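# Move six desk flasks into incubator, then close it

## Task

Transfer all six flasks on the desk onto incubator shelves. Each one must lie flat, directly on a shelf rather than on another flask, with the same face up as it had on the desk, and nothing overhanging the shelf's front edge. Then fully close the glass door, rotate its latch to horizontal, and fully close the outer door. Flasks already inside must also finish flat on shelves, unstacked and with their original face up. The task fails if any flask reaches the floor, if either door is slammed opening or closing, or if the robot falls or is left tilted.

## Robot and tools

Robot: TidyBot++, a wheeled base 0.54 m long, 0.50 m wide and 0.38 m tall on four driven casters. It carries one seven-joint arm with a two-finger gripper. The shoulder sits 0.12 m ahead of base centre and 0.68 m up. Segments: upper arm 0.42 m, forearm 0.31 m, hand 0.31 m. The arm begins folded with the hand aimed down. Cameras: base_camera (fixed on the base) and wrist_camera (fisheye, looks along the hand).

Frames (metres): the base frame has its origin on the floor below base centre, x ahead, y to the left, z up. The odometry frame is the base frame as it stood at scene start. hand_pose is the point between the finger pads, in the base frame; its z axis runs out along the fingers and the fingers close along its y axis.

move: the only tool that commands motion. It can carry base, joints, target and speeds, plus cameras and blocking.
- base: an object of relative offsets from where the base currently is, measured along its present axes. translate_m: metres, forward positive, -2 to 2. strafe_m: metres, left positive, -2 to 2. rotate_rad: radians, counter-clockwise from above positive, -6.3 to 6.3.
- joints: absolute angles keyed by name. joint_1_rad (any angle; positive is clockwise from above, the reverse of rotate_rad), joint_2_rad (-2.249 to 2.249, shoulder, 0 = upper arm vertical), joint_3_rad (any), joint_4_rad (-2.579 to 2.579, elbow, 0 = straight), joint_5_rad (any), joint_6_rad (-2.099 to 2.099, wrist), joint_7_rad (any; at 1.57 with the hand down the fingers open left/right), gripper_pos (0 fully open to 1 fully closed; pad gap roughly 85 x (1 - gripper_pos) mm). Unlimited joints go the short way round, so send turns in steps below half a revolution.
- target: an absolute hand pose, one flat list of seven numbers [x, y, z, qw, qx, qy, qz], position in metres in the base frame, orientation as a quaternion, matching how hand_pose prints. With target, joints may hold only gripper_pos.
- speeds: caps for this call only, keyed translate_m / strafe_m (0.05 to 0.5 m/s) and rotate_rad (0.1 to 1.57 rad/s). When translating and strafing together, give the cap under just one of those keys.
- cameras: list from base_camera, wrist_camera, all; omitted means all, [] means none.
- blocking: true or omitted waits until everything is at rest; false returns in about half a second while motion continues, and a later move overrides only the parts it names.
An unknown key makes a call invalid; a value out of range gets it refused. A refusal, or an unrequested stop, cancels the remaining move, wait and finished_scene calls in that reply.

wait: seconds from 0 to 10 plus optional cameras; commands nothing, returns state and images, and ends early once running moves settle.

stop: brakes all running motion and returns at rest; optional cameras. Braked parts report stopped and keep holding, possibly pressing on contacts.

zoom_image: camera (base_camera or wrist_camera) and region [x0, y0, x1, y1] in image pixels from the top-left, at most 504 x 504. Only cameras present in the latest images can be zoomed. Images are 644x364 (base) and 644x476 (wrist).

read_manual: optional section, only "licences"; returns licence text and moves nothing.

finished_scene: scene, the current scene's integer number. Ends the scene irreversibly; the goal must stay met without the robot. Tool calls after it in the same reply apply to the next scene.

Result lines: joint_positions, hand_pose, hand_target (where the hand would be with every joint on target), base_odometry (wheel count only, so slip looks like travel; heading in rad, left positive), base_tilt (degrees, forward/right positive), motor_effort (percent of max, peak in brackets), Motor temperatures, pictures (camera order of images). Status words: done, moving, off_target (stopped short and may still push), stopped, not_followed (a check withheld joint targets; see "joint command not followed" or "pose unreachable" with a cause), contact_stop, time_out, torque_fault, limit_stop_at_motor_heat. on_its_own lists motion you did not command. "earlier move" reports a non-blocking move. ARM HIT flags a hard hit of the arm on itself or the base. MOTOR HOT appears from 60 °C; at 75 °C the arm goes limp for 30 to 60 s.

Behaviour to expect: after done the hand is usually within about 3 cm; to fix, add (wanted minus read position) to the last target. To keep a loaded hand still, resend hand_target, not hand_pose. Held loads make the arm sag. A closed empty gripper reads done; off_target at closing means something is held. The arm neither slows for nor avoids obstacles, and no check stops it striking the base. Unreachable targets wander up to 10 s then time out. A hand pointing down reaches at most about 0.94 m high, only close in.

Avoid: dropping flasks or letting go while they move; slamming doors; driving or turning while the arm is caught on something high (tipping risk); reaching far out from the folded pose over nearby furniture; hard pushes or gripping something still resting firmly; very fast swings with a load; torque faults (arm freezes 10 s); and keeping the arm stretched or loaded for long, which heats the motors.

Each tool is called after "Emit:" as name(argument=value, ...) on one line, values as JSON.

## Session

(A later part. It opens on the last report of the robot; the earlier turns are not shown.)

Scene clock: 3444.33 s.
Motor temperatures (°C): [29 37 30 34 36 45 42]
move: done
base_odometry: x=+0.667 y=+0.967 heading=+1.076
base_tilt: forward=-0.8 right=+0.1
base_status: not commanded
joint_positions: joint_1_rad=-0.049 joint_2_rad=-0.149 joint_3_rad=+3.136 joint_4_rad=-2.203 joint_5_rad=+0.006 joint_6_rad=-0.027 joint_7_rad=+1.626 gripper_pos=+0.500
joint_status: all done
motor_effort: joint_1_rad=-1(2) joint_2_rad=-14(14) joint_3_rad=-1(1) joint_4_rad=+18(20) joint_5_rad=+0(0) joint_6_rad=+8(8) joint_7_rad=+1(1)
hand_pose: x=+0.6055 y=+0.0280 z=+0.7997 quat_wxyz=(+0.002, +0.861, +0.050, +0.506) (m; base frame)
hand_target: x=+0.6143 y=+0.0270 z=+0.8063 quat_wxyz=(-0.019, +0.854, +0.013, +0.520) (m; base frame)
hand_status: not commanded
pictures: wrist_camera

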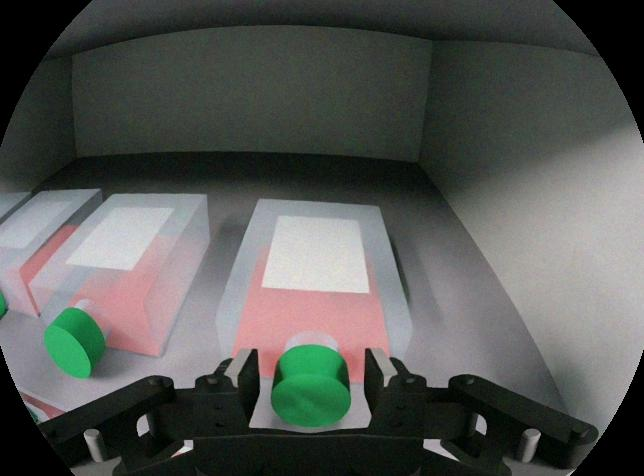

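Released. Retreat.

Emit:
move(base={"translate_m": -0.14, "strafe_m": -0.007}, speeds={"translate_m": 0.12}, cameras=["wrist_camera"])

Scene clock: 3449.87 s.
Motor temperatures (°C): [29 37 30 34 36 45 42]
move: done
base_odometry: x=+0.607 y=+0.841 heading=+1.076
base_tilt: forward=-0.8 right=+0.1
base_status: done
joint_positions: joint_1_rad=-0.049 joint_2_rad=-0.142 joint_3_rad=+3.136 joint_4_rad=-2.204 joint_5_rad=+0.006 joint_6_rad=-0.027 joint_7_rad=+1.626 gripper_pos=+0.500
joint_status: not commanded
motor_effort: joint_1_rad=-2(2) joint_2_rad=-14(16) joint_3_rad=-1(1) joint_4_rad=+19(20) joint_5_rad=+0(1) joint_6_rad=+8(8) joint_7_rad=+0(1)
hand_pose: x=+0.6063 y=+0.0281 z=+0.7957 quat_wxyz=(+0.002, +0.863, +0.051, +0.502) (m; base frame)
hand_target: x=+0.6143 y=+0.0270 z=+0.8063 quat_wxyz=(-0.019, +0.854, +0.013, +0.520) (m; base frame)
hand_status: not commanded
pictures: wrist_camera

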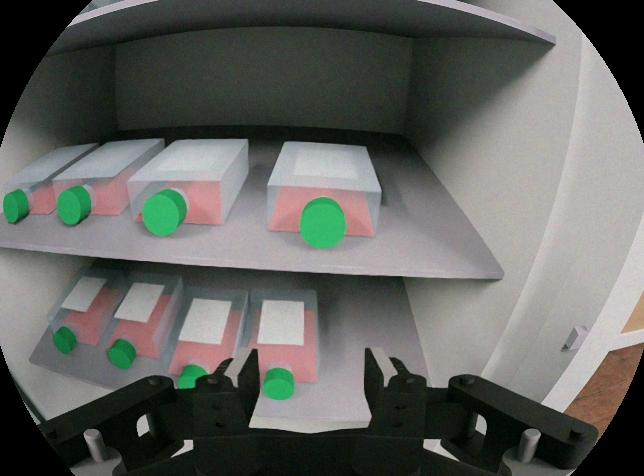

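Emit:
move(base={"translate_m": -0.6, "strafe_m": -0.03}, speeds={"translate_m": 0.4}, cameras=["wrist_camera"])

Scene clock: 3528.67 s.
Motor temperatures (°C): [29 37 30 34 36 45 42]
move: done
base_odometry: x=+0.349 y=+0.299 heading=+1.076
base_tilt: forward=-0.8 right=+0.1
base_status: done
joint_positions: joint_1_rad=-0.049 joint_2_rad=-0.139 joint_3_rad=+3.136 joint_4_rad=-2.204 joint_5_rad=+0.006 joint_6_rad=-0.027 joint_7_rad=+1.626 gripper_pos=+0.500
joint_status: not commanded
motor_effort: joint_1_rad=-1(2) joint_2_rad=-14(17) joint_3_rad=+0(1) joint_4_rad=+19(20) joint_5_rad=+0(1) joint_6_rad=+8(9) joint_7_rad=+0(1)
hand_pose: x=+0.6065 y=+0.0281 z=+0.7942 quat_wxyz=(+0.002, +0.864, +0.051, +0.501) (m; base frame)
hand_target: x=+0.6143 y=+0.0270 z=+0.8063 quat_wxyz=(-0.019, +0.854, +0.013, +0.520) (m; base frame)
hand_status: not commanded
pictures: wrist_camera

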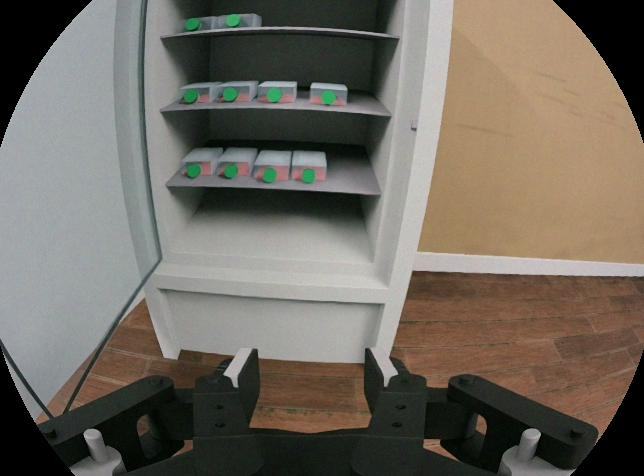

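Emit:
move(base={"translate_m": -1.398, "strafe_m": 0.735, "rotate_rad": 1.622}, joints={"joint_2_rad": -0.459, "joint_4_rad": -2.075, "joint_6_rad": -0.52, "gripper_pos": 0.4}, speeds={"translate_m": 0.4, "rotate_rad": 1.0}, cameras=["wrist_camera"])

Emit:
move(joints={"joint_2_rad": 0.484, "joint_4_rad": -0.567, "joint_6_rad": -2.01, "joint_7_rad": 2.211}, cameras=["wrist_camera"])

Scene clock: 3547.67 s.
Motor temperatures (°C): [29 37 30 34 36 45 42]
move: done
base_odometry: x=-0.963 y=-0.582 heading=+2.698
base_tilt: forward=-0.8 right=+0.1
base_status: done
joint_positions: joint_1_rad=-0.049 joint_2_rad=-0.450 joint_3_rad=+3.137 joint_4_rad=-2.094 joint_5_rad=+0.006 joint_6_rad=-0.454 joint_7_rad=+1.626 gripper_pos=+0.400
joint_status: all done
motor_effort: joint_1_rad=-1(4) joint_2_rad=-5(17) joint_3_rad=+0(3) joint_4_rad=+21(22) joint_5_rad=+0(1) joint_6_rad=+8(9) joint_7_rad=+0(1)
hand_pose: x=+0.5179 y=+0.0223 z=+0.8813 quat_wxyz=(+0.004, +0.865, +0.050, +0.499) (m; base frame)
hand_target: x=+0.5089 y=+0.0216 z=+0.8781 quat_wxyz=(-0.017, +0.876, +0.014, +0.482) (m; base frame)
hand_status: not commanded
pictures: wrist_camera

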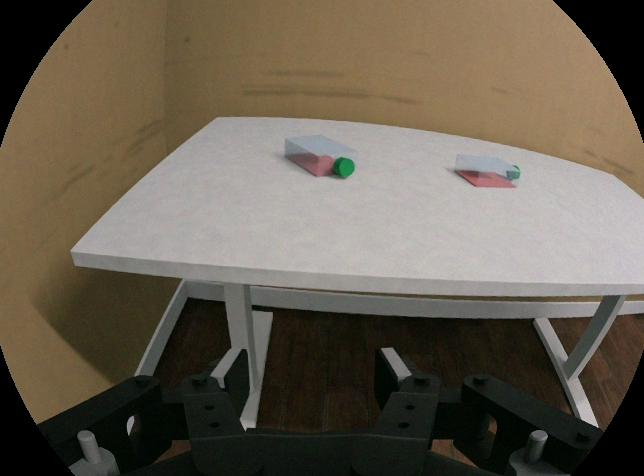

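Scene clock: 3550.77 s.
Motor temperatures (°C): [29 37 30 34 36 45 42]
move: done
base_odometry: x=-0.963 y=-0.582 heading=+2.698
base_tilt: forward=-0.8 right=+0.1
base_status: not commanded
joint_positions: joint_1_rad=-0.049 joint_2_rad=+0.472 joint_3_rad=+3.137 joint_4_rad=-0.587 joint_5_rad=+0.006 joint_6_rad=-1.941 joint_7_rad=+2.133 gripper_pos=+0.400
joint_status: all done
motor_effort: joint_1_rad=+0(2) joint_2_rad=-32(33) joint_3_rad=+0(1) joint_4_rad=+15(22) joint_5_rad=+0(1) joint_6_rad=+2(8) joint_7_rad=+1(1)
hand_pose: x=+0.6276 y=+0.0262 z=+0.9024 quat_wxyz=(+0.020, +0.951, +0.301, +0.068) (m; base frame)
hand_target: x=+0.6120 y=+0.0266 z=+0.9001 quat_wxyz=(+0.011, +0.940, +0.339, +0.039) (m; base frame)
hand_status: not commanded
pictures: wrist_camera

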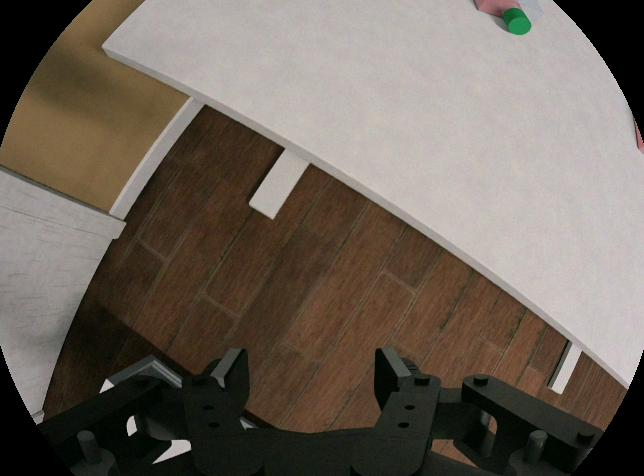

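Emit:
move(base={"translate_m": 0.39, "strafe_m": 0.0}, speeds={"translate_m": 0.25}, cameras=["wrist_camera"])

Scene clock: 3568.33 s.
Motor temperatures (°C): [29 37 30 34 36 45 42]
move: done
base_odometry: x=-1.315 y=-0.415 heading=+2.699
base_tilt: forward=-0.8 right=+0.1
base_status: done
joint_positions: joint_1_rad=-0.049 joint_2_rad=+0.484 joint_3_rad=+3.137 joint_4_rad=-0.584 joint_5_rad=+0.006 joint_6_rad=-1.947 joint_7_rad=+2.134 gripper_pos=+0.400
joint_status: not commanded
motor_effort: joint_1_rad=-1(2) joint_2_rad=-32(35) joint_3_rad=+0(1) joint_4_rad=+15(16) joint_5_rad=+0(1) joint_6_rad=+1(2) joint_7_rad=+0(1)
hand_pose: x=+0.6287 y=+0.0262 z=+0.8967 quat_wxyz=(+0.018, +0.951, +0.301, +0.060) (m; base frame)
hand_target: x=+0.6120 y=+0.0266 z=+0.9001 quat_wxyz=(+0.011, +0.940, +0.339, +0.039) (m; base frame)
hand_status: not commanded
pictures: wrist_camera

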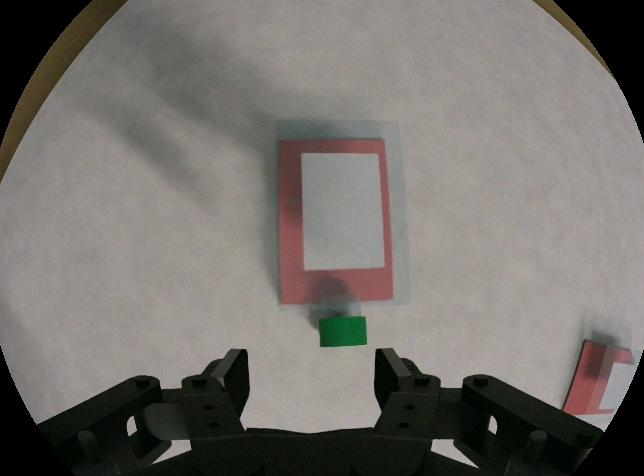

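Emit:
move(base={"translate_m": 0.051, "strafe_m": -0.014}, speeds={"translate_m": 0.1}, joints={"joint_2_rad": 0.43, "joint_4_rad": -0.77, "joint_6_rad": -1.86}, cameras=["wrist_camera"])

Scene clock: 3594.80 s.
Motor temperatures (°C): [29 37 30 34 36 45 42]
move: done
base_odometry: x=-1.355 y=-0.381 heading=+2.699
base_tilt: forward=-0.8 right=+0.1
base_status: done
joint_positions: joint_1_rad=-0.049 joint_2_rad=+0.446 joint_3_rad=+3.137 joint_4_rad=-0.764 joint_5_rad=+0.006 joint_6_rad=-1.916 joint_7_rad=+2.134 gripper_pos=+0.400
joint_status: all done
motor_effort: joint_1_rad=-1(2) joint_2_rad=-31(36) joint_3_rad=-1(1) joint_4_rad=+16(17) joint_5_rad=+0(1) joint_6_rad=+0(2) joint_7_rad=+1(1)
hand_pose: x=+0.5987 y=+0.0248 z=+0.8612 quat_wxyz=(+0.004, +0.953, +0.302, +0.007) (m; base frame)
hand_target: x=+0.6120 y=+0.0266 z=+0.8679 quat_wxyz=(+0.012, +0.940, +0.339, +0.039) (m; base frame)
hand_status: not commanded
pictures: wrist_camera

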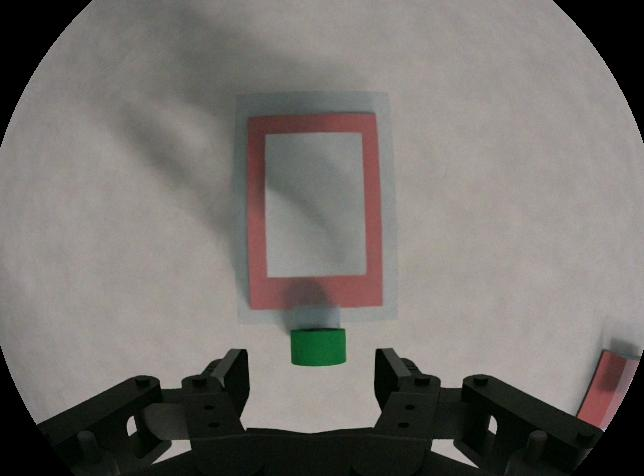

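Emit:
move(joints={"joint_2_rad": 0.411, "joint_4_rad": -0.859, "joint_6_rad": -1.79}, cameras=["wrist_camera"])

Emit:
move(joints={"joint_2_rad": 0.395, "joint_4_rad": -0.97, "joint_6_rad": -1.67}, cameras=["wrist_camera"])

Scene clock: 3606.47 s.
Motor temperatures (°C): [29 37 30 34 36 45 42]
move: done
base_odometry: x=-1.355 y=-0.381 heading=+2.699
base_tilt: forward=-0.8 right=+0.1
base_status: not commanded
joint_positions: joint_1_rad=-0.049 joint_2_rad=+0.429 joint_3_rad=+3.137 joint_4_rad=-0.852 joint_5_rad=+0.006 joint_6_rad=-1.858 joint_7_rad=+2.134 gripper_pos=+0.400
joint_status: all done
motor_effort: joint_1_rad=-2(2) joint_2_rad=-31(33) joint_3_rad=-1(1) joint_4_rad=+16(16) joint_5_rad=+0(0) joint_6_rad=+1(1) joint_7_rad=+1(1)
hand_pose: x=+0.5956 y=+0.0246 z=+0.8429 quat_wxyz=(+0.002, +0.953, +0.303, +0.001) (m; base frame)
hand_target: x=+0.6120 y=+0.0266 z=+0.8504 quat_wxyz=(+0.012, +0.940, +0.339, +0.039) (m; base frame)
hand_status: not commanded
pictures: wrist_camera

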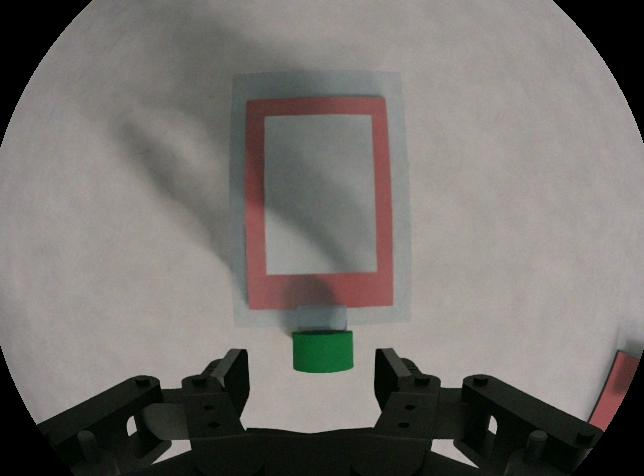

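Scene clock: 3607.43 s.
Motor temperatures (°C): [29 37 30 34 36 45 42]
move: done
base_odometry: x=-1.355 y=-0.381 heading=+2.699
base_tilt: forward=-0.8 right=+0.1
base_status: not commanded
joint_positions: joint_1_rad=-0.049 joint_2_rad=+0.413 joint_3_rad=+3.137 joint_4_rad=-0.963 joint_5_rad=+0.006 joint_6_rad=-1.740 joint_7_rad=+2.134 gripper_pos=+0.400
joint_status: all done
motor_effort: joint_1_rad=-1(2) joint_2_rad=-31(33) joint_3_rad=-1(1) joint_4_rad=+16(17) joint_5_rad=+0(1) joint_6_rad=+0(2) joint_7_rad=+1(1)
hand_pose: x=+0.6036 y=+0.0251 z=+0.8170 quat_wxyz=(+0.005, +0.953, +0.303, +0.012) (m; base frame)
hand_target: x=+0.6210 y=+0.0271 z=+0.8249 quat_wxyz=(+0.015, +0.939, +0.338, +0.051) (m; base frame)
hand_status: not commanded
pictures: wrist_camera

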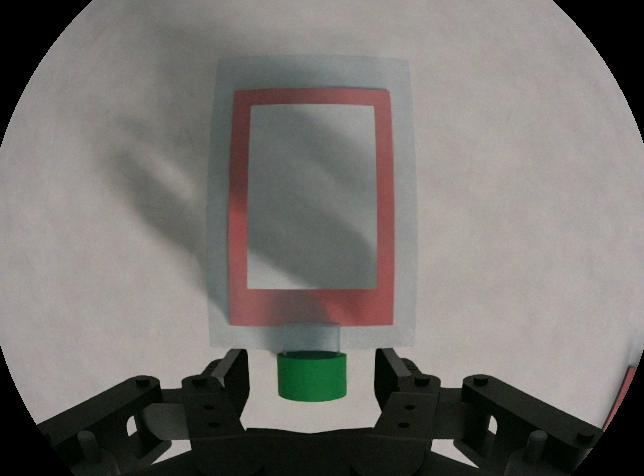

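Emit:
move(joints={"joint_2_rad": 0.385, "joint_4_rad": -1.03, "joint_6_rad": -1.63}, cameras=["wrist_camera"])

Scene clock: 3613.17 s.
Motor temperatures (°C): [29 38 30 34 36 45 42]
move: done
base_odometry: x=-1.355 y=-0.381 heading=+2.699
base_tilt: forward=-0.8 right=+0.1
base_status: not commanded
joint_positions: joint_1_rad=-0.049 joint_2_rad=+0.402 joint_3_rad=+3.137 joint_4_rad=-1.024 joint_5_rad=+0.006 joint_6_rad=-1.697 joint_7_rad=+2.134 gripper_pos=+0.400
joint_status: all done
motor_effort: joint_1_rad=-2(2) joint_2_rad=-30(32) joint_3_rad=-1(1) joint_4_rad=+16(17) joint_5_rad=+0(1) joint_6_rad=+0(1) joint_7_rad=+0(1)
hand_pose: x=+0.5997 y=+0.0249 z=+0.8031 quat_wxyz=(+0.004, +0.953, +0.303, +0.008) (m; base frame)
hand_target: x=+0.6168 y=+0.0269 z=+0.8107 quat_wxyz=(+0.014, +0.940, +0.339, +0.046) (m; base frame)
hand_status: not commanded
pictures: wrist_camera

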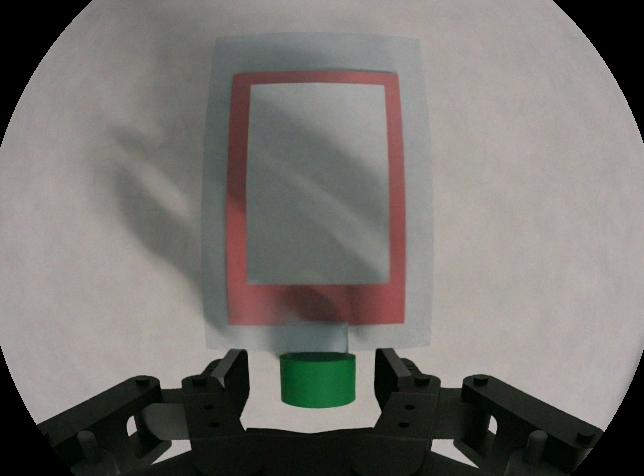

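Emit:
move(joints={"gripper_pos": 0.82}, cameras=["wrist_camera"])

Emit:
move(joints={"joint_2_rad": 0.411, "joint_4_rad": -0.85, "joint_6_rad": -1.80, "gripper_pos": 0.85}, cameras=["wrist_camera"])

Emit:
move(joints={"joint_2_rad": 0.45, "joint_4_rad": -0.66, "joint_6_rad": -1.96, "gripper_pos": 0.88}, cameras=[])

Emit:
move(base={"translate_m": -0.16, "strafe_m": 0.0}, joints={"joint_7_rad": 1.55}, speeds={"translate_m": 0.15}, cameras=["wrist_camera"])

Scene clock: 3626.37 s.
Motor temperatures (°C): [29 38 30 34 36 45 42]
move: off_target
base_odometry: x=-1.355 y=-0.381 heading=+2.699
base_tilt: forward=-0.8 right=+0.1
base_status: not commanded
joint_positions: joint_1_rad=-0.049 joint_2_rad=+0.399 joint_3_rad=+3.137 joint_4_rad=-1.027 joint_5_rad=+0.006 joint_6_rad=-1.696 joint_7_rad=+2.134 gripper_pos=+0.695
joint_status: gripper_pos off_target (ended at +0.695, target +0.820)
motor_effort: joint_1_rad=-2(2) joint_2_rad=-31(32) joint_3_rad=-1(1) joint_4_rad=+16(17) joint_5_rad=+0(1) joint_6_rad=+0(1) joint_7_rad=+1(1)
hand_pose: x=+0.5991 y=+0.0249 z=+0.8039 quat_wxyz=(+0.005, +0.953, +0.303, +0.009) (m; base frame)
hand_target: x=+0.6168 y=+0.0269 z=+0.8107 quat_wxyz=(+0.014, +0.940, +0.339, +0.046) (m; base frame)
hand_status: not commanded
pictures: wrist_camera

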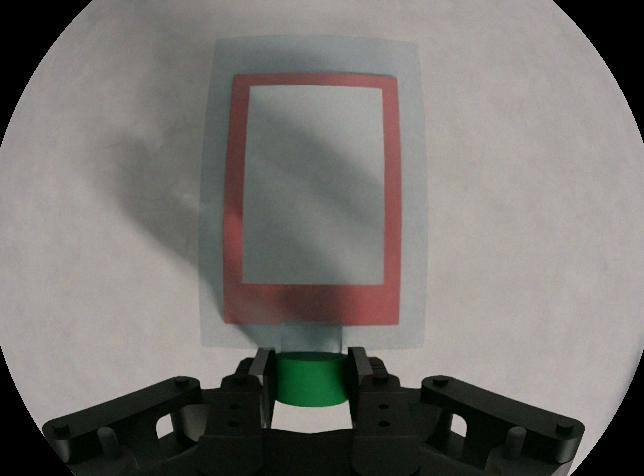

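Scene clock: 3627.50 s.
Motor temperatures (°C): [29 38 30 34 36 45 42]
move: off_target
base_odometry: x=-1.355 y=-0.381 heading=+2.699
base_tilt: forward=-0.8 right=+0.1
base_status: not commanded
joint_positions: joint_1_rad=-0.049 joint_2_rad=+0.402 joint_3_rad=+3.137 joint_4_rad=-0.870 joint_5_rad=+0.006 joint_6_rad=-1.743 joint_7_rad=+2.134 gripper_pos=+0.695
joint_status: gripper_pos off_target (ended at +0.695, target +0.850); the others done
motor_effort: joint_1_rad=-1(2) joint_2_rad=-31(34) joint_3_rad=-1(1) joint_4_rad=+17(18) joint_5_rad=+0(0) joint_6_rad=+1(2) joint_7_rad=+0(1)
hand_pose: x=+0.6227 y=+0.0261 z=+0.8528 quat_wxyz=(+0.018, +0.951, +0.302, +0.061) (m; base frame)
hand_target: x=+0.6108 y=+0.0266 z=+0.8531 quat_wxyz=(+0.011, +0.940, +0.339, +0.039) (m; base frame)
hand_status: not commanded
pictures: wrist_camera

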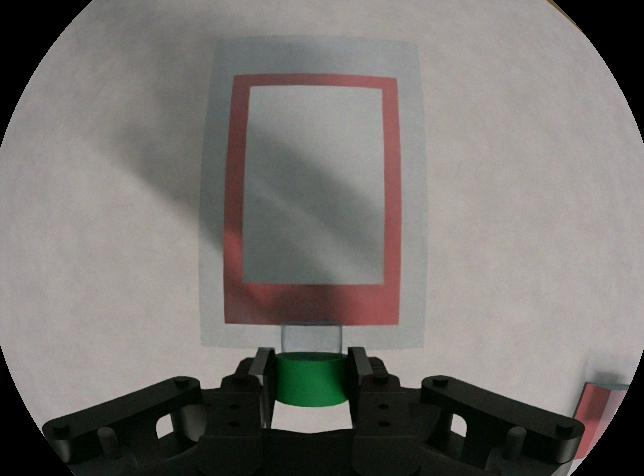

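Scene clock: 3628.67 s.
Motor temperatures (°C): [29 38 30 34 36 45 42]
move: off_target
base_odometry: x=-1.355 y=-0.381 heading=+2.699
base_tilt: forward=-0.8 right=+0.1
base_status: not commanded
joint_positions: joint_1_rad=-0.049 joint_2_rad=+0.437 joint_3_rad=+3.137 joint_4_rad=-0.681 joint_5_rad=+0.006 joint_6_rad=-1.891 joint_7_rad=+2.134 gripper_pos=+0.695
joint_status: gripper_pos off_target (ended at +0.695, target +0.880); the others done
motor_effort: joint_1_rad=-1(2) joint_2_rad=-32(33) joint_3_rad=-1(1) joint_4_rad=+15(18) joint_5_rad=+0(0) joint_6_rad=+2(3) joint_7_rad=+0(1)
hand_pose: x=+0.6200 y=+0.0259 z=+0.8921 quat_wxyz=(+0.019, +0.951, +0.302, +0.063) (m; base frame)
hand_target: x=+0.6051 y=+0.0262 z=+0.8900 quat_wxyz=(+0.010, +0.940, +0.339, +0.034) (m; base frame)
hand_status: not commanded
pictures: none
No camera images: "cameras" was empty.

Scene clock: 3630.40 s.
Motor temperatures (°C): [29 38 30 34 36 45 42]
move: done
base_odometry: x=-1.211 y=-0.449 heading=+2.699
base_tilt: forward=-0.8 right=+0.2
base_status: done
joint_positions: joint_1_rad=-0.049 joint_2_rad=+0.451 joint_3_rad=+3.137 joint_4_rad=-0.680 joint_5_rad=+0.006 joint_6_rad=-1.899 joint_7_rad=+1.615 gripper_pos=+0.695
joint_status: all done
motor_effort: joint_1_rad=-1(3) joint_2_rad=-32(35) joint_3_rad=+0(1) joint_4_rad=+16(17) joint_5_rad=+0(1) joint_6_rad=+2(2) joint_7_rad=+1(2)
hand_pose: x=+0.6207 y=+0.0259 z=+0.8850 quat_wxyz=(+0.002, +0.997, +0.047, +0.056) (m; base frame)
hand_target: x=+0.6051 y=+0.0262 z=+0.8900 quat_wxyz=(-0.002, +0.999, +0.015, +0.036) (m; base frame)
hand_status: not commanded
pictures: wrist_camera

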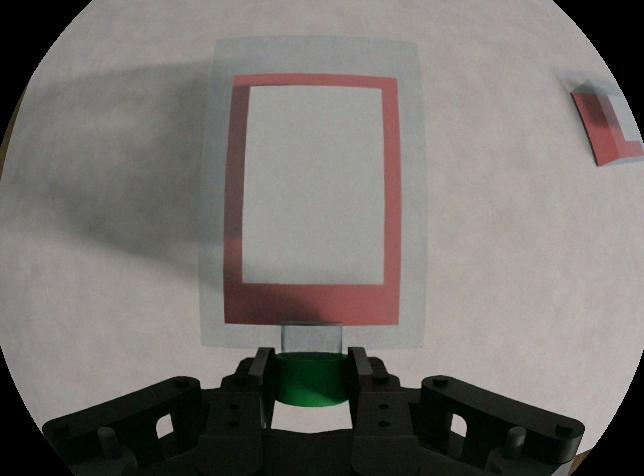

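Emit:
move(joints={"joint_2_rad": 0.408, "joint_4_rad": -0.89, "joint_6_rad": -1.76}, cameras=[])

Emit:
move(joints={"joint_2_rad": 0.395, "joint_4_rad": -0.99, "joint_6_rad": -1.69}, cameras=[])

Emit:
move(joints={"joint_2_rad": 0.386, "joint_4_rad": -1.024, "joint_6_rad": -1.652}, cameras=["wrist_camera"])

Scene clock: 3639.20 s.
Motor temperatures (°C): [29 38 30 34 36 45 42]
move: done
base_odometry: x=-1.211 y=-0.449 heading=+2.699
base_tilt: forward=-0.8 right=+0.1
base_status: not commanded
joint_positions: joint_1_rad=-0.049 joint_2_rad=+0.431 joint_3_rad=+3.137 joint_4_rad=-0.885 joint_5_rad=+0.006 joint_6_rad=-1.824 joint_7_rad=+1.615 gripper_pos=+0.695
joint_status: all done
motor_effort: joint_1_rad=-1(2) joint_2_rad=-32(34) joint_3_rad=-1(1) joint_4_rad=+16(17) joint_5_rad=+0(1) joint_6_rad=+1(2) joint_7_rad=+1(1)
hand_pose: x=+0.5985 y=+0.0248 z=+0.8322 quat_wxyz=(+0.002, +0.999, +0.048, +0.001) (m; base frame)
hand_target: x=+0.6139 y=+0.0267 z=+0.8425 quat_wxyz=(-0.002, +0.999, +0.015, +0.042) (m; base frame)
hand_status: not commanded
pictures: none
No camera images: "cameras" was empty.

Scene clock: 3640.27 s.
Motor temperatures (°C): [29 38 30 34 36 45 42]
move: done
base_odometry: x=-1.211 y=-0.449 heading=+2.699
base_tilt: forward=-0.8 right=+0.1
base_status: not commanded
joint_positions: joint_1_rad=-0.049 joint_2_rad=+0.414 joint_3_rad=+3.137 joint_4_rad=-0.986 joint_5_rad=+0.006 joint_6_rad=-1.759 joint_7_rad=+1.615 gripper_pos=+0.695
joint_status: all done
motor_effort: joint_1_rad=-1(2) joint_2_rad=-32(33) joint_3_rad=+0(1) joint_4_rad=+16(18) joint_5_rad=+0(1) joint_6_rad=+0(1) joint_7_rad=+0(1)
hand_pose: x=+0.5920 y=+0.0245 z=+0.8093 quat_wxyz=(+0.002, +0.999, +0.048, -0.009) (m; base frame)
hand_target: x=+0.6099 y=+0.0266 z=+0.8177 quat_wxyz=(-0.002, +0.999, +0.015, +0.033) (m; base frame)
hand_status: not commanded
pictures: none
No camera images: "cameras" was empty.

Scene clock: 3640.93 s.
Motor temperatures (°C): [29 38 30 34 36 45 42]
move: done
base_odometry: x=-1.211 y=-0.449 heading=+2.699
base_tilt: forward=-0.8 right=+0.1
base_status: not commanded
joint_positions: joint_1_rad=-0.049 joint_2_rad=+0.403 joint_3_rad=+3.137 joint_4_rad=-1.018 joint_5_rad=+0.006 joint_6_rad=-1.717 joint_7_rad=+1.615 gripper_pos=+0.695
joint_status: all done
motor_effort: joint_1_rad=-1(1) joint_2_rad=-31(32) joint_3_rad=+0(1) joint_4_rad=+15(17) joint_5_rad=+0(1) joint_6_rad=+1(1) joint_7_rad=+1(1)
hand_pose: x=+0.5951 y=+0.0247 z=+0.8045 quat_wxyz=(+0.002, +0.999, +0.048, +0.002) (m; base frame)
hand_target: x=+0.6117 y=+0.0267 z=+0.8116 quat_wxyz=(-0.002, +0.999, +0.015, +0.040) (m; base frame)
hand_status: not commanded
pictures: wrist_camera

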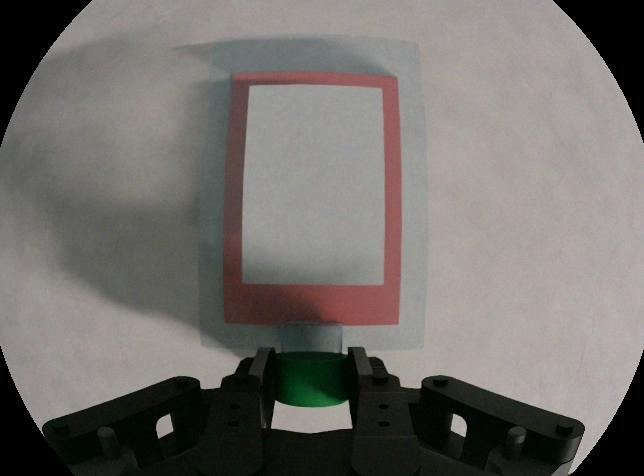

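Emit:
move(joints={"gripper_pos": 0.55}, cameras=["wrist_camera"])

Emit:
move(joints={"joint_2_rad": 0.117, "joint_4_rad": -1.466, "joint_6_rad": -1.128}, cameras=[])

Emit:
move(joints={"joint_2_rad": -0.091, "joint_4_rad": -1.857, "joint_6_rad": -0.596}, cameras=[])

Emit:
move(joints={"joint_2_rad": -0.189, "joint_4_rad": -2.224, "joint_6_rad": 0.02}, cameras=["wrist_camera"])

Scene clock: 3650.60 s.
Motor temperatures (°C): [29 38 30 34 36 45 42]
move: done
base_odometry: x=-1.211 y=-0.449 heading=+2.699
base_tilt: forward=-0.8 right=+0.1
base_status: not commanded
joint_positions: joint_1_rad=-0.049 joint_2_rad=+0.403 joint_3_rad=+3.137 joint_4_rad=-1.018 joint_5_rad=+0.006 joint_6_rad=-1.717 joint_7_rad=+1.615 gripper_pos=+0.550
joint_status: all done
motor_effort: joint_1_rad=-2(2) joint_2_rad=-31(31) joint_3_rad=-1(1) joint_4_rad=+16(17) joint_5_rad=+0(0) joint_6_rad=+0(1) joint_7_rad=+1(2)
hand_pose: x=+0.5951 y=+0.0247 z=+0.8045 quat_wxyz=(+0.002, +0.999, +0.048, +0.002) (m; base frame)
hand_target: x=+0.6117 y=+0.0267 z=+0.8116 quat_wxyz=(-0.002, +0.999, +0.015, +0.040) (m; base frame)
hand_status: not commanded
pictures: wrist_camera

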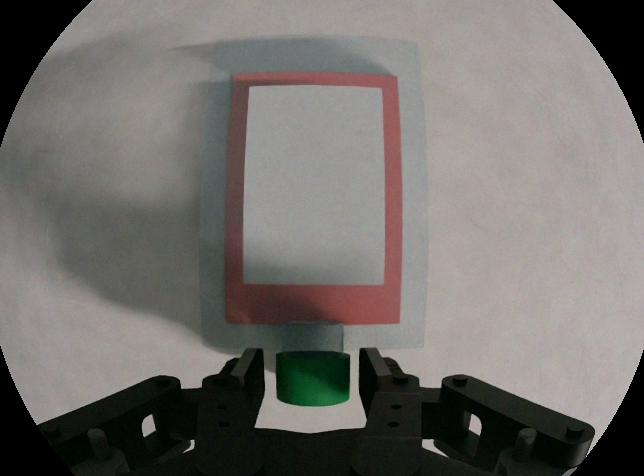

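Scene clock: 3652.57 s.
Motor temperatures (°C): [29 38 30 34 36 45 42]
move: done
base_odometry: x=-1.211 y=-0.449 heading=+2.699
base_tilt: forward=-0.8 right=+0.1
base_status: not commanded
joint_positions: joint_1_rad=-0.049 joint_2_rad=+0.132 joint_3_rad=+3.137 joint_4_rad=-1.457 joint_5_rad=+0.006 joint_6_rad=-1.199 joint_7_rad=+1.615 gripper_pos=+0.550
joint_status: all done
motor_effort: joint_1_rad=-1(2) joint_2_rad=-23(32) joint_3_rad=-1(1) joint_4_rad=+18(19) joint_5_rad=+0(1) joint_6_rad=+3(4) joint_7_rad=+0(1)
hand_pose: x=+0.5957 y=+0.0252 z=+0.8010 quat_wxyz=(+0.002, +0.983, +0.049, +0.176) (m; base frame)
hand_target: x=+0.6116 y=+0.0268 z=+0.8130 quat_wxyz=(-0.008, +0.977, +0.015, +0.213) (m; base frame)
hand_status: not commanded
pictures: none
No camera images: "cameras" was empty.

Scene clock: 3654.50 s.
Motor temperatures (°C): [29 38 30 34 36 45 42]
move: done
base_odometry: x=-1.211 y=-0.449 heading=+2.699
base_tilt: forward=-0.8 right=+0.1
base_status: not commanded
joint_positions: joint_1_rad=-0.049 joint_2_rad=-0.075 joint_3_rad=+3.137 joint_4_rad=-1.849 joint_5_rad=+0.006 joint_6_rad=-0.666 joint_7_rad=+1.615 gripper_pos=+0.550
joint_status: all done
motor_effort: joint_1_rad=-1(2) joint_2_rad=-17(24) joint_3_rad=+0(1) joint_4_rad=+19(20) joint_5_rad=+0(1) joint_6_rad=+5(7) joint_7_rad=+0(1)
hand_pose: x=+0.5956 y=+0.0259 z=+0.8003 quat_wxyz=(+0.001, +0.938, +0.048, +0.344) (m; base frame)
hand_target: x=+0.6073 y=+0.0266 z=+0.8185 quat_wxyz=(-0.014, +0.925, +0.014, +0.380) (m; base frame)
hand_status: not commanded
pictures: none
No camera images: "cameras" was empty.

Scene clock: 3656.40 s.
Motor temperatures (°C): [29 38 30 34 36 45 42]
move: done
base_odometry: x=-1.211 y=-0.449 heading=+2.699
base_tilt: forward=-0.8 right=+0.1
base_status: not commanded
joint_positions: joint_1_rad=-0.049 joint_2_rad=-0.171 joint_3_rad=+3.137 joint_4_rad=-2.216 joint_5_rad=+0.006 joint_6_rad=-0.050 joint_7_rad=+1.615 gripper_pos=+0.550
joint_status: all done
motor_effort: joint_1_rad=+0(2) joint_2_rad=-13(17) joint_3_rad=+0(1) joint_4_rad=+19(22) joint_5_rad=+0(1) joint_6_rad=+7(8) joint_7_rad=+0(1)
hand_pose: x=+0.5955 y=+0.0271 z=+0.7970 quat_wxyz=(+0.000, +0.865, +0.045, +0.500) (m; base frame)
hand_target: x=+0.6014 y=+0.0263 z=+0.8206 quat_wxyz=(-0.019, +0.845, +0.013, +0.534) (m; base frame)
hand_status: not commanded
pictures: wrist_camera

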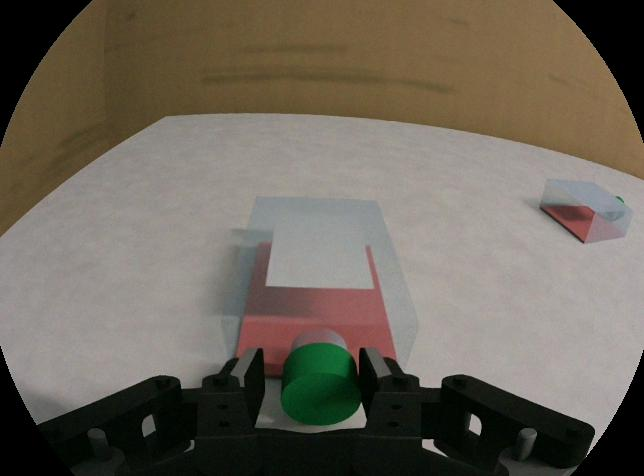

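Emit:
move(joints={"gripper_pos": 0.82}, cameras=[])

Emit:
move(joints={"joint_2_rad": -0.228, "joint_4_rad": -2.108, "joint_6_rad": -0.255, "gripper_pos": 0.88}, cameras=["wrist_camera"])

Emit:
move(base={"translate_m": -0.3}, joints={"joint_2_rad": -0.459, "joint_4_rad": -2.075, "joint_6_rad": -0.52, "gripper_pos": 0.88}, speeds={"translate_m": 0.25}, cameras=["wrist_camera"])

Emit:
move(base={"translate_m": -0.684, "strafe_m": -1.244, "rotate_rad": -1.621}, speeds={"translate_m": 0.3, "rotate_rad": 1.0}, cameras=["wrist_camera"])

Scene clock: 3672.07 s.
Motor temperatures (°C): [29 38 30 34 36 45 42]
move: off_target
base_odometry: x=-1.211 y=-0.449 heading=+2.699
base_tilt: forward=-0.8 right=+0.1
base_status: not commanded
joint_positions: joint_1_rad=-0.049 joint_2_rad=-0.172 joint_3_rad=+3.137 joint_4_rad=-2.217 joint_5_rad=+0.006 joint_6_rad=-0.047 joint_7_rad=+1.615 gripper_pos=+0.688
joint_status: gripper_pos off_target (ended at +0.688, target +0.820)
motor_effort: joint_1_rad=-1(1) joint_2_rad=-13(13) joint_3_rad=+0(0) joint_4_rad=+19(20) joint_5_rad=+0(1) joint_6_rad=+8(8) joint_7_rad=+0(1)
hand_pose: x=+0.5959 y=+0.0271 z=+0.7979 quat_wxyz=(+0.000, +0.864, +0.045, +0.501) (m; base frame)
hand_target: x=+0.6014 y=+0.0263 z=+0.8206 quat_wxyz=(-0.019, +0.845, +0.013, +0.534) (m; base frame)
hand_status: not commanded
pictures: none
No camera images: "cameras" was empty.

Scene clock: 3673.07 s.
Motor temperatures (°C): [29 38 30 34 36 45 42]
move: off_target
base_odometry: x=-1.211 y=-0.449 heading=+2.699
base_tilt: forward=-0.8 right=+0.2
base_status: not commanded
joint_positions: joint_1_rad=-0.049 joint_2_rad=-0.210 joint_3_rad=+3.137 joint_4_rad=-2.129 joint_5_rad=+0.006 joint_6_rad=-0.199 joint_7_rad=+1.615 gripper_pos=+0.688
joint_status: gripper_pos off_target (ended at +0.688, target +0.880); the others done
motor_effort: joint_1_rad=-1(2) joint_2_rad=-13(15) joint_3_rad=+0(1) joint_4_rad=+21(22) joint_5_rad=+0(1) joint_6_rad=+8(10) joint_7_rad=+1(1)
hand_pose: x=+0.5918 y=+0.0266 z=+0.8244 quat_wxyz=(+0.000, +0.871, +0.045, +0.490) (m; base frame)
hand_target: x=+0.5857 y=+0.0255 z=+0.8296 quat_wxyz=(-0.017, +0.876, +0.014, +0.482) (m; base frame)
hand_status: not commanded
pictures: wrist_camera

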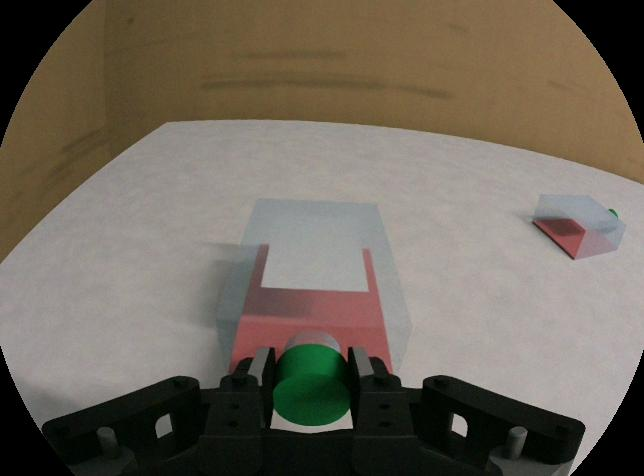

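Scene clock: 3675.10 s.
Motor temperatures (°C): [29 38 30 34 36 45 42]
move: off_target
base_odometry: x=-0.939 y=-0.577 heading=+2.699
base_tilt: forward=-0.8 right=+0.2
base_status: done
joint_positions: joint_1_rad=-0.049 joint_2_rad=-0.455 joint_3_rad=+3.137 joint_4_rad=-2.098 joint_5_rad=+0.006 joint_6_rad=-0.459 joint_7_rad=+1.615 gripper_pos=+0.688
joint_status: gripper_pos off_target (ended at +0.688, target +0.880); the others done
motor_effort: joint_1_rad=-1(2) joint_2_rad=-5(17) joint_3_rad=+0(1) joint_4_rad=+22(23) joint_5_rad=+0(1) joint_6_rad=+8(9) joint_7_rad=+0(1)
hand_pose: x=+0.5153 y=+0.0221 z=+0.8794 quat_wxyz=(+0.001, +0.867, +0.045, +0.497) (m; base frame)
hand_target: x=+0.5089 y=+0.0216 z=+0.8781 quat_wxyz=(-0.017, +0.876, +0.014, +0.482) (m; base frame)
hand_status: not commanded
pictures: wrist_camera

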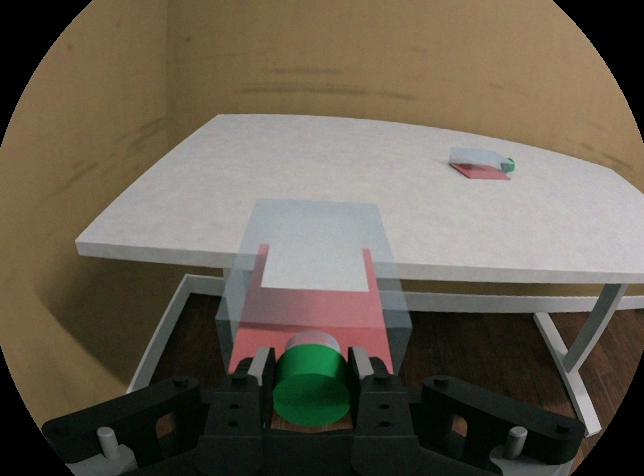

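Scene clock: 3680.70 s.
Motor temperatures (°C): [29 38 30 34 36 45 42]
move: done
base_odometry: x=+0.211 y=+0.254 heading=+1.078
base_tilt: forward=-0.8 right=+0.2
base_status: done
joint_positions: joint_1_rad=-0.049 joint_2_rad=-0.454 joint_3_rad=+3.136 joint_4_rad=-2.098 joint_5_rad=+0.006 joint_6_rad=-0.460 joint_7_rad=+1.615 gripper_pos=+0.688
joint_status: not commanded
motor_effort: joint_1_rad=-1(2) joint_2_rad=-6(8) joint_3_rad=+0(4) joint_4_rad=+21(23) joint_5_rad=+0(1) joint_6_rad=+8(9) joint_7_rad=+0(1)
hand_pose: x=+0.5155 y=+0.0222 z=+0.8789 quat_wxyz=(+0.001, +0.867, +0.045, +0.496) (m; base frame)
hand_target: x=+0.5089 y=+0.0216 z=+0.8781 quat_wxyz=(-0.017, +0.876, +0.014, +0.482) (m; base frame)
hand_status: not commanded
pictures: wrist_camera

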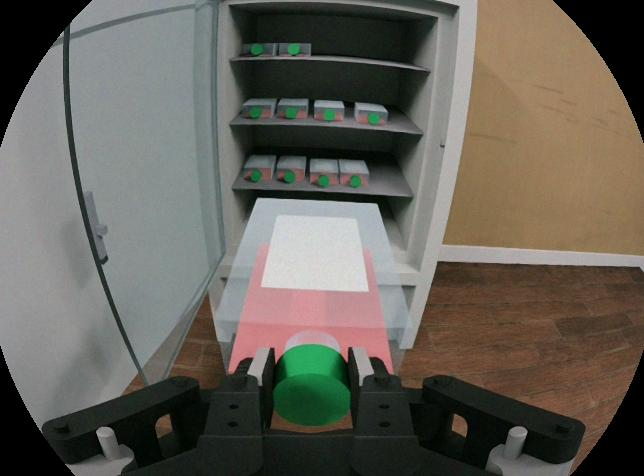

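Emit:
zoom_image(camera="wrist_camera", region=[200, 0, 480, 200])

Scaled by 1.800.

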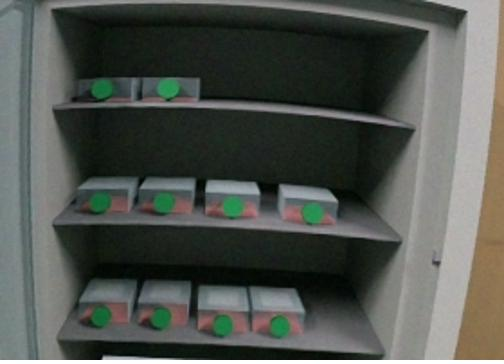

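Emit:
move(joints={"joint_2_rad": -0.2, "joint_4_rad": -1.51, "joint_6_rad": -0.92}, cameras=[])

Emit:
move(joints={"joint_6_rad": -0.715}, cameras=["wrist_camera"])

Scene clock: 3815.47 s.
Motor temperatures (°C): [29 37 30 35 36 45 42]
move: done
base_odometry: x=+0.211 y=+0.254 heading=+1.078
base_tilt: forward=-0.8 right=+0.1
base_status: not commanded
joint_positions: joint_1_rad=-0.049 joint_2_rad=-0.211 joint_3_rad=+3.136 joint_4_rad=-1.535 joint_5_rad=+0.006 joint_6_rad=-0.856 joint_7_rad=+1.615 gripper_pos=+0.688
joint_status: all done
motor_effort: joint_1_rad=-1(2) joint_2_rad=-13(14) joint_3_rad=+0(1) joint_4_rad=+21(23) joint_5_rad=+0(1) joint_6_rad=+8(9) joint_7_rad=+0(1)
hand_pose: x=+0.5901 y=+0.0257 z=+0.9917 quat_wxyz=(+0.001, +0.886, +0.045, +0.462) (m; base frame)
hand_target: x=+0.5845 y=+0.0255 z=+0.9846 quat_wxyz=(-0.016, +0.898, +0.014, +0.440) (m; base frame)
hand_status: not commanded
pictures: none
No camera images: "cameras" was empty.

Scene clock: 3816.23 s.
Motor temperatures (°C): [29 37 30 35 36 45 42]
move: done
base_odometry: x=+0.211 y=+0.254 heading=+1.078
base_tilt: forward=-0.8 right=+0.1
base_status: not commanded
joint_positions: joint_1_rad=-0.049 joint_2_rad=-0.210 joint_3_rad=+3.136 joint_4_rad=-1.524 joint_5_rad=+0.006 joint_6_rad=-0.723 joint_7_rad=+1.615 gripper_pos=+0.688
joint_status: all done
motor_effort: joint_1_rad=-1(2) joint_2_rad=-14(14) joint_3_rad=+0(0) joint_4_rad=+21(23) joint_5_rad=+0(1) joint_6_rad=+8(10) joint_7_rad=+0(1)
hand_pose: x=+0.6125 y=+0.0272 z=+1.0329 quat_wxyz=(+0.001, +0.850, +0.043, +0.524) (m; base frame)
hand_target: x=+0.6181 y=+0.0272 z=+1.0387 quat_wxyz=(-0.019, +0.848, +0.013, +0.529) (m; base frame)
hand_status: not commanded
pictures: wrist_camera

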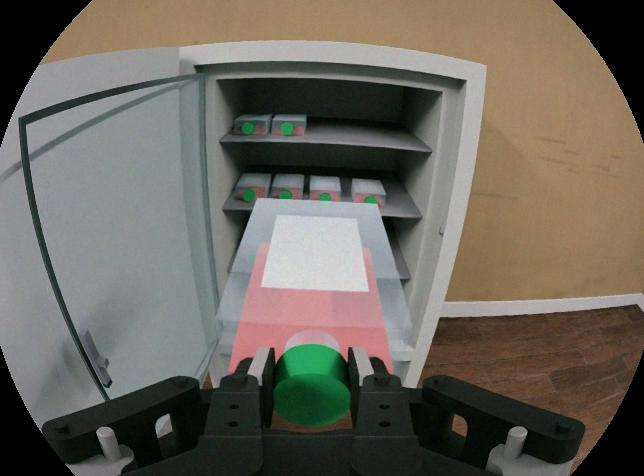

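Emit:
zoom_image(camera="wrist_camera", region=[180, 20, 500, 240])

Scaled by 1.575.

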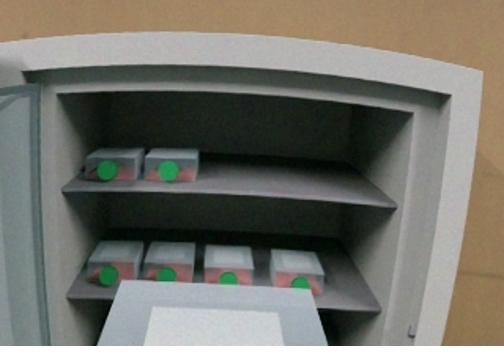

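Emit:
move(joints={"joint_2_rad": -0.204, "joint_4_rad": -1.525, "joint_6_rad": -0.86}, cameras=[])

Scene clock: 3870.87 s.
Motor temperatures (°C): [29 36 29 35 36 45 42]
move: done
base_odometry: x=+0.211 y=+0.254 heading=+1.078
base_tilt: forward=-0.8 right=+0.1
base_status: not commanded
joint_positions: joint_1_rad=-0.049 joint_2_rad=-0.209 joint_3_rad=+3.136 joint_4_rad=-1.534 joint_5_rad=+0.006 joint_6_rad=-0.843 joint_7_rad=+1.615 gripper_pos=+0.688
joint_status: all done
motor_effort: joint_1_rad=-1(2) joint_2_rad=-13(14) joint_3_rad=+0(1) joint_4_rad=+21(23) joint_5_rad=+0(0) joint_6_rad=+8(10) joint_7_rad=+0(1)
hand_pose: x=+0.5933 y=+0.0259 z=+0.9952 quat_wxyz=(+0.001, +0.883, +0.044, +0.468) (m; base frame)
hand_target: x=+0.5927 y=+0.0259 z=+0.9932 quat_wxyz=(-0.017, +0.887, +0.014, +0.462) (m; base frame)
hand_status: not commanded
pictures: none
No camera images: "cameras" was empty.

Emit:
move(joints={"joint_6_rad": -0.77}, cameras=[])

Scene clock: 3875.70 s.
Motor temperatures (°C): [29 36 29 35 36 45 42]
move: done
base_odometry: x=+0.211 y=+0.254 heading=+1.078
base_tilt: forward=-0.8 right=+0.2
base_status: not commanded
joint_positions: joint_1_rad=-0.049 joint_2_rad=-0.209 joint_3_rad=+3.136 joint_4_rad=-1.534 joint_5_rad=+0.006 joint_6_rad=-0.787 joint_7_rad=+1.615 gripper_pos=+0.688
joint_status: all done
motor_effort: joint_1_rad=-1(2) joint_2_rad=-14(14) joint_3_rad=+0(1) joint_4_rad=+22(23) joint_5_rad=+0(0) joint_6_rad=+8(9) joint_7_rad=+0(1)
hand_pose: x=+0.6026 y=+0.0265 z=+1.0098 quat_wxyz=(+0.001, +0.869, +0.044, +0.493) (m; base frame)
hand_target: x=+0.6077 y=+0.0267 z=+1.0168 quat_wxyz=(-0.018, +0.865, +0.013, +0.501) (m; base frame)
hand_status: not commanded
pictures: none
No camera images: "cameras" was empty.

Emit:
move(base={"translate_m": 0.5, "strafe_m": 0.0255}, speeds={"translate_m": 0.25}, cameras=["wrist_camera"])

Scene clock: 3882.80 s.
Motor temperatures (°C): [29 36 29 35 36 45 42]
move: done
base_odometry: x=+0.426 y=+0.707 heading=+1.077
base_tilt: forward=-0.8 right=+0.1
base_status: done
joint_positions: joint_1_rad=-0.049 joint_2_rad=-0.200 joint_3_rad=+3.136 joint_4_rad=-1.534 joint_5_rad=+0.006 joint_6_rad=-0.787 joint_7_rad=+1.615 gripper_pos=+0.688
joint_status: not commanded
motor_effort: joint_1_rad=-1(2) joint_2_rad=-14(17) joint_3_rad=+0(1) joint_4_rad=+21(22) joint_5_rad=+0(1) joint_6_rad=+8(9) joint_7_rad=+0(1)
hand_pose: x=+0.6058 y=+0.0267 z=+1.0052 quat_wxyz=(+0.001, +0.871, +0.044, +0.488) (m; base frame)
hand_target: x=+0.6077 y=+0.0267 z=+1.0168 quat_wxyz=(-0.018, +0.865, +0.013, +0.501) (m; base frame)
hand_status: not commanded
pictures: wrist_camera

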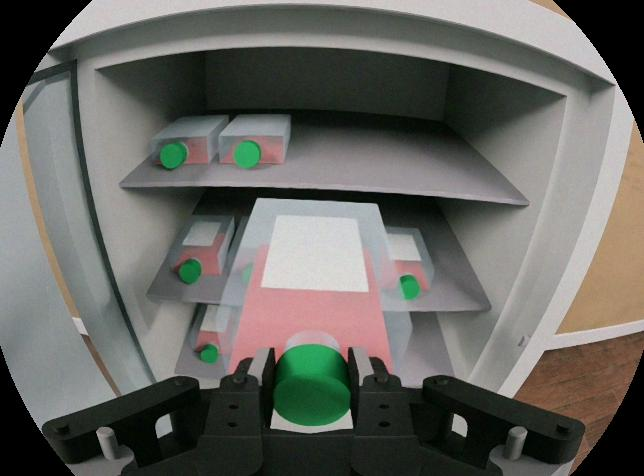

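Emit:
zoom_image(camera="wrist_camera", region=[120, 30, 560, 230])

Scaled by 1.145.

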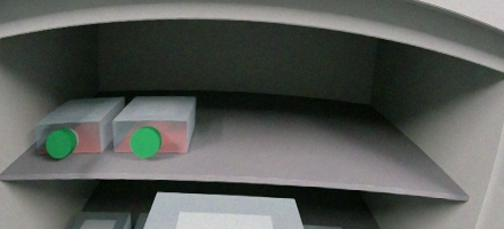

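Emit:
move(base={"translate_m": 0.2, "strafe_m": 0.0102}, joints={"joint_6_rad": -0.745}, speeds={"translate_m": 0.15}, cameras=["wrist_camera"])

Scene clock: 3912.57 s.
Motor temperatures (°C): [29 36 29 35 36 45 42]
move: done
base_odometry: x=+0.512 y=+0.888 heading=+1.077
base_tilt: forward=-0.8 right=+0.2
base_status: done
joint_positions: joint_1_rad=-0.049 joint_2_rad=-0.198 joint_3_rad=+3.136 joint_4_rad=-1.534 joint_5_rad=+0.006 joint_6_rad=-0.781 joint_7_rad=+1.615 gripper_pos=+0.688
joint_status: all done
motor_effort: joint_1_rad=-1(3) joint_2_rad=-14(17) joint_3_rad=+0(1) joint_4_rad=+21(23) joint_5_rad=+0(1) joint_6_rad=+9(9) joint_7_rad=+0(1)
hand_pose: x=+0.6073 y=+0.0268 z=+1.0058 quat_wxyz=(+0.001, +0.871, +0.044, +0.490) (m; base frame)
hand_target: x=+0.6115 y=+0.0269 z=+1.0236 quat_wxyz=(-0.018, +0.859, +0.013, +0.512) (m; base frame)
hand_status: not commanded
pictures: wrist_camera

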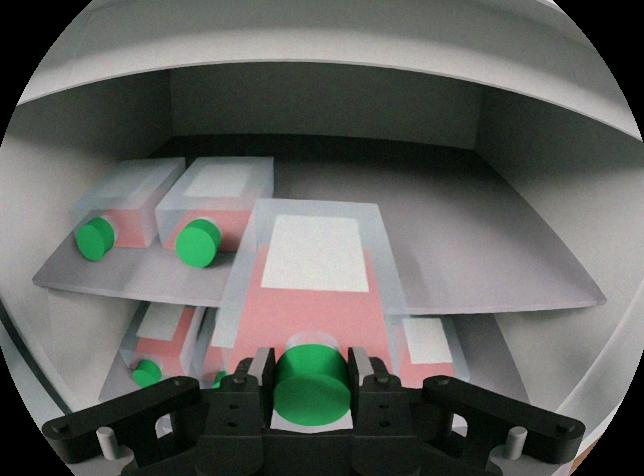

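Emit:
move(base={"translate_m": 0.138, "strafe_m": 0.002}, speeds={"translate_m": 0.08}, cameras=["wrist_camera"])

Scene clock: 3949.37 s.
Motor temperatures (°C): [29 36 29 35 36 45 42]
move: done
base_odometry: x=+0.576 y=+1.010 heading=+1.077
base_tilt: forward=-0.8 right=+0.1
base_status: done
joint_positions: joint_1_rad=-0.049 joint_2_rad=-0.198 joint_3_rad=+3.136 joint_4_rad=-1.535 joint_5_rad=+0.006 joint_6_rad=-0.781 joint_7_rad=+1.614 gripper_pos=+0.688
joint_status: not commanded
motor_effort: joint_1_rad=-1(2) joint_2_rad=-15(17) joint_3_rad=+0(2) joint_4_rad=+22(25) joint_5_rad=+0(1) joint_6_rad=+8(11) joint_7_rad=-1(1)
hand_pose: x=+0.6070 y=+0.0267 z=+1.0054 quat_wxyz=(+0.001, +0.871, +0.044, +0.490) (m; base frame)
hand_target: x=+0.6115 y=+0.0269 z=+1.0236 quat_wxyz=(-0.018, +0.859, +0.013, +0.512) (m; base frame)
hand_status: not commanded
pictures: wrist_camera

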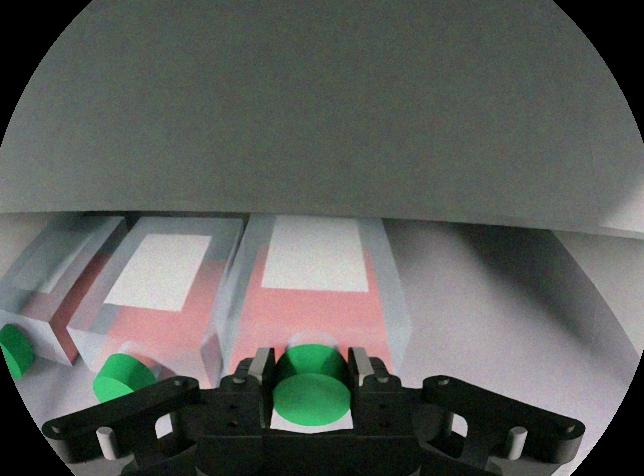

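Emit:
move(joints={"joint_2_rad": -0.205, "joint_4_rad": -1.56, "joint_6_rad": -0.715}, cameras=["wrist_camera"])

Scene clock: 3981.23 s.
Motor temperatures (°C): [29 36 29 35 36 45 42]
move: done
base_odometry: x=+0.576 y=+1.010 heading=+1.077
base_tilt: forward=-0.8 right=+0.1
base_status: not commanded
joint_positions: joint_1_rad=-0.049 joint_2_rad=-0.198 joint_3_rad=+3.136 joint_4_rad=-1.563 joint_5_rad=+0.006 joint_6_rad=-0.771 joint_7_rad=+1.614 gripper_pos=+0.688
joint_status: all done
motor_effort: joint_1_rad=-1(2) joint_2_rad=-14(15) joint_3_rad=+0(1) joint_4_rad=+22(24) joint_5_rad=+0(0) joint_6_rad=+8(9) joint_7_rad=+1(1)
hand_pose: x=+0.6060 y=+0.0267 z=+0.9921 quat_wxyz=(+0.001, +0.875, +0.044, +0.482) (m; base frame)
hand_target: x=+0.6130 y=+0.0270 z=+1.0120 quat_wxyz=(-0.018, +0.860, +0.013, +0.510) (m; base frame)
hand_status: not commanded
pictures: wrist_camera

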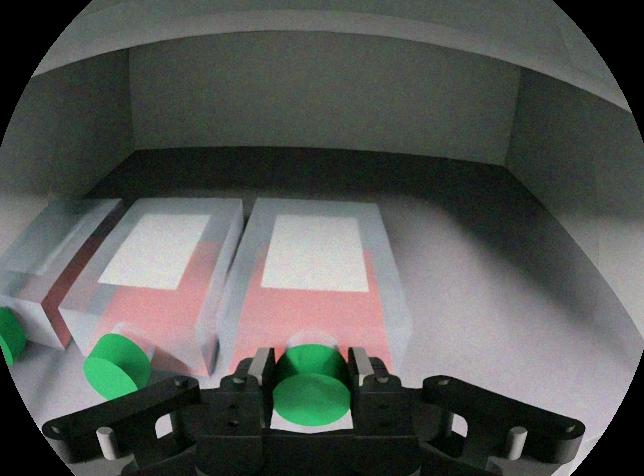

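Emit:
zoom_image(camera="wrist_camera", region=[60, 180, 300, 420])

Scaled by 2.100.

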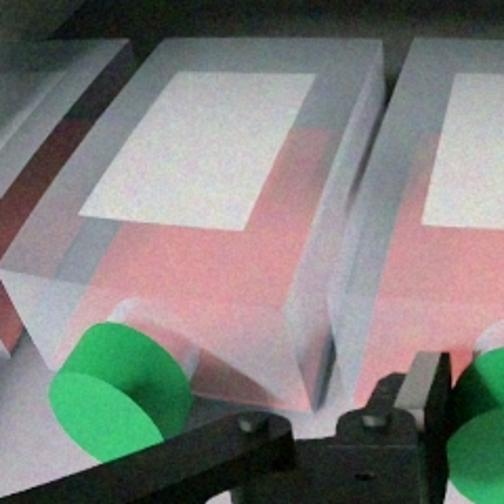

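Emit:
move(joints={"joint_6_rad": -0.67}, cameras=[])

Scene clock: 3998.77 s.
Motor temperatures (°C): [29 36 29 35 36 45 42]
move: done
base_odometry: x=+0.576 y=+1.010 heading=+1.077
base_tilt: forward=-0.8 right=+0.1
base_status: not commanded
joint_positions: joint_1_rad=-0.049 joint_2_rad=-0.198 joint_3_rad=+3.136 joint_4_rad=-1.563 joint_5_rad=+0.006 joint_6_rad=-0.727 joint_7_rad=+1.614 gripper_pos=+0.688
joint_status: all done
motor_effort: joint_1_rad=-1(2) joint_2_rad=-14(15) joint_3_rad=+0(0) joint_4_rad=+21(22) joint_5_rad=+0(0) joint_6_rad=+8(9) joint_7_rad=+0(1)
hand_pose: x=+0.6130 y=+0.0271 z=+1.0035 quat_wxyz=(+0.001, +0.864, +0.044, +0.501) (m; base frame)
hand_target: x=+0.6194 y=+0.0273 z=+1.0245 quat_wxyz=(-0.019, +0.848, +0.013, +0.529) (m; base frame)
hand_status: not commanded
pictures: none
No camera images: "cameras" was empty.


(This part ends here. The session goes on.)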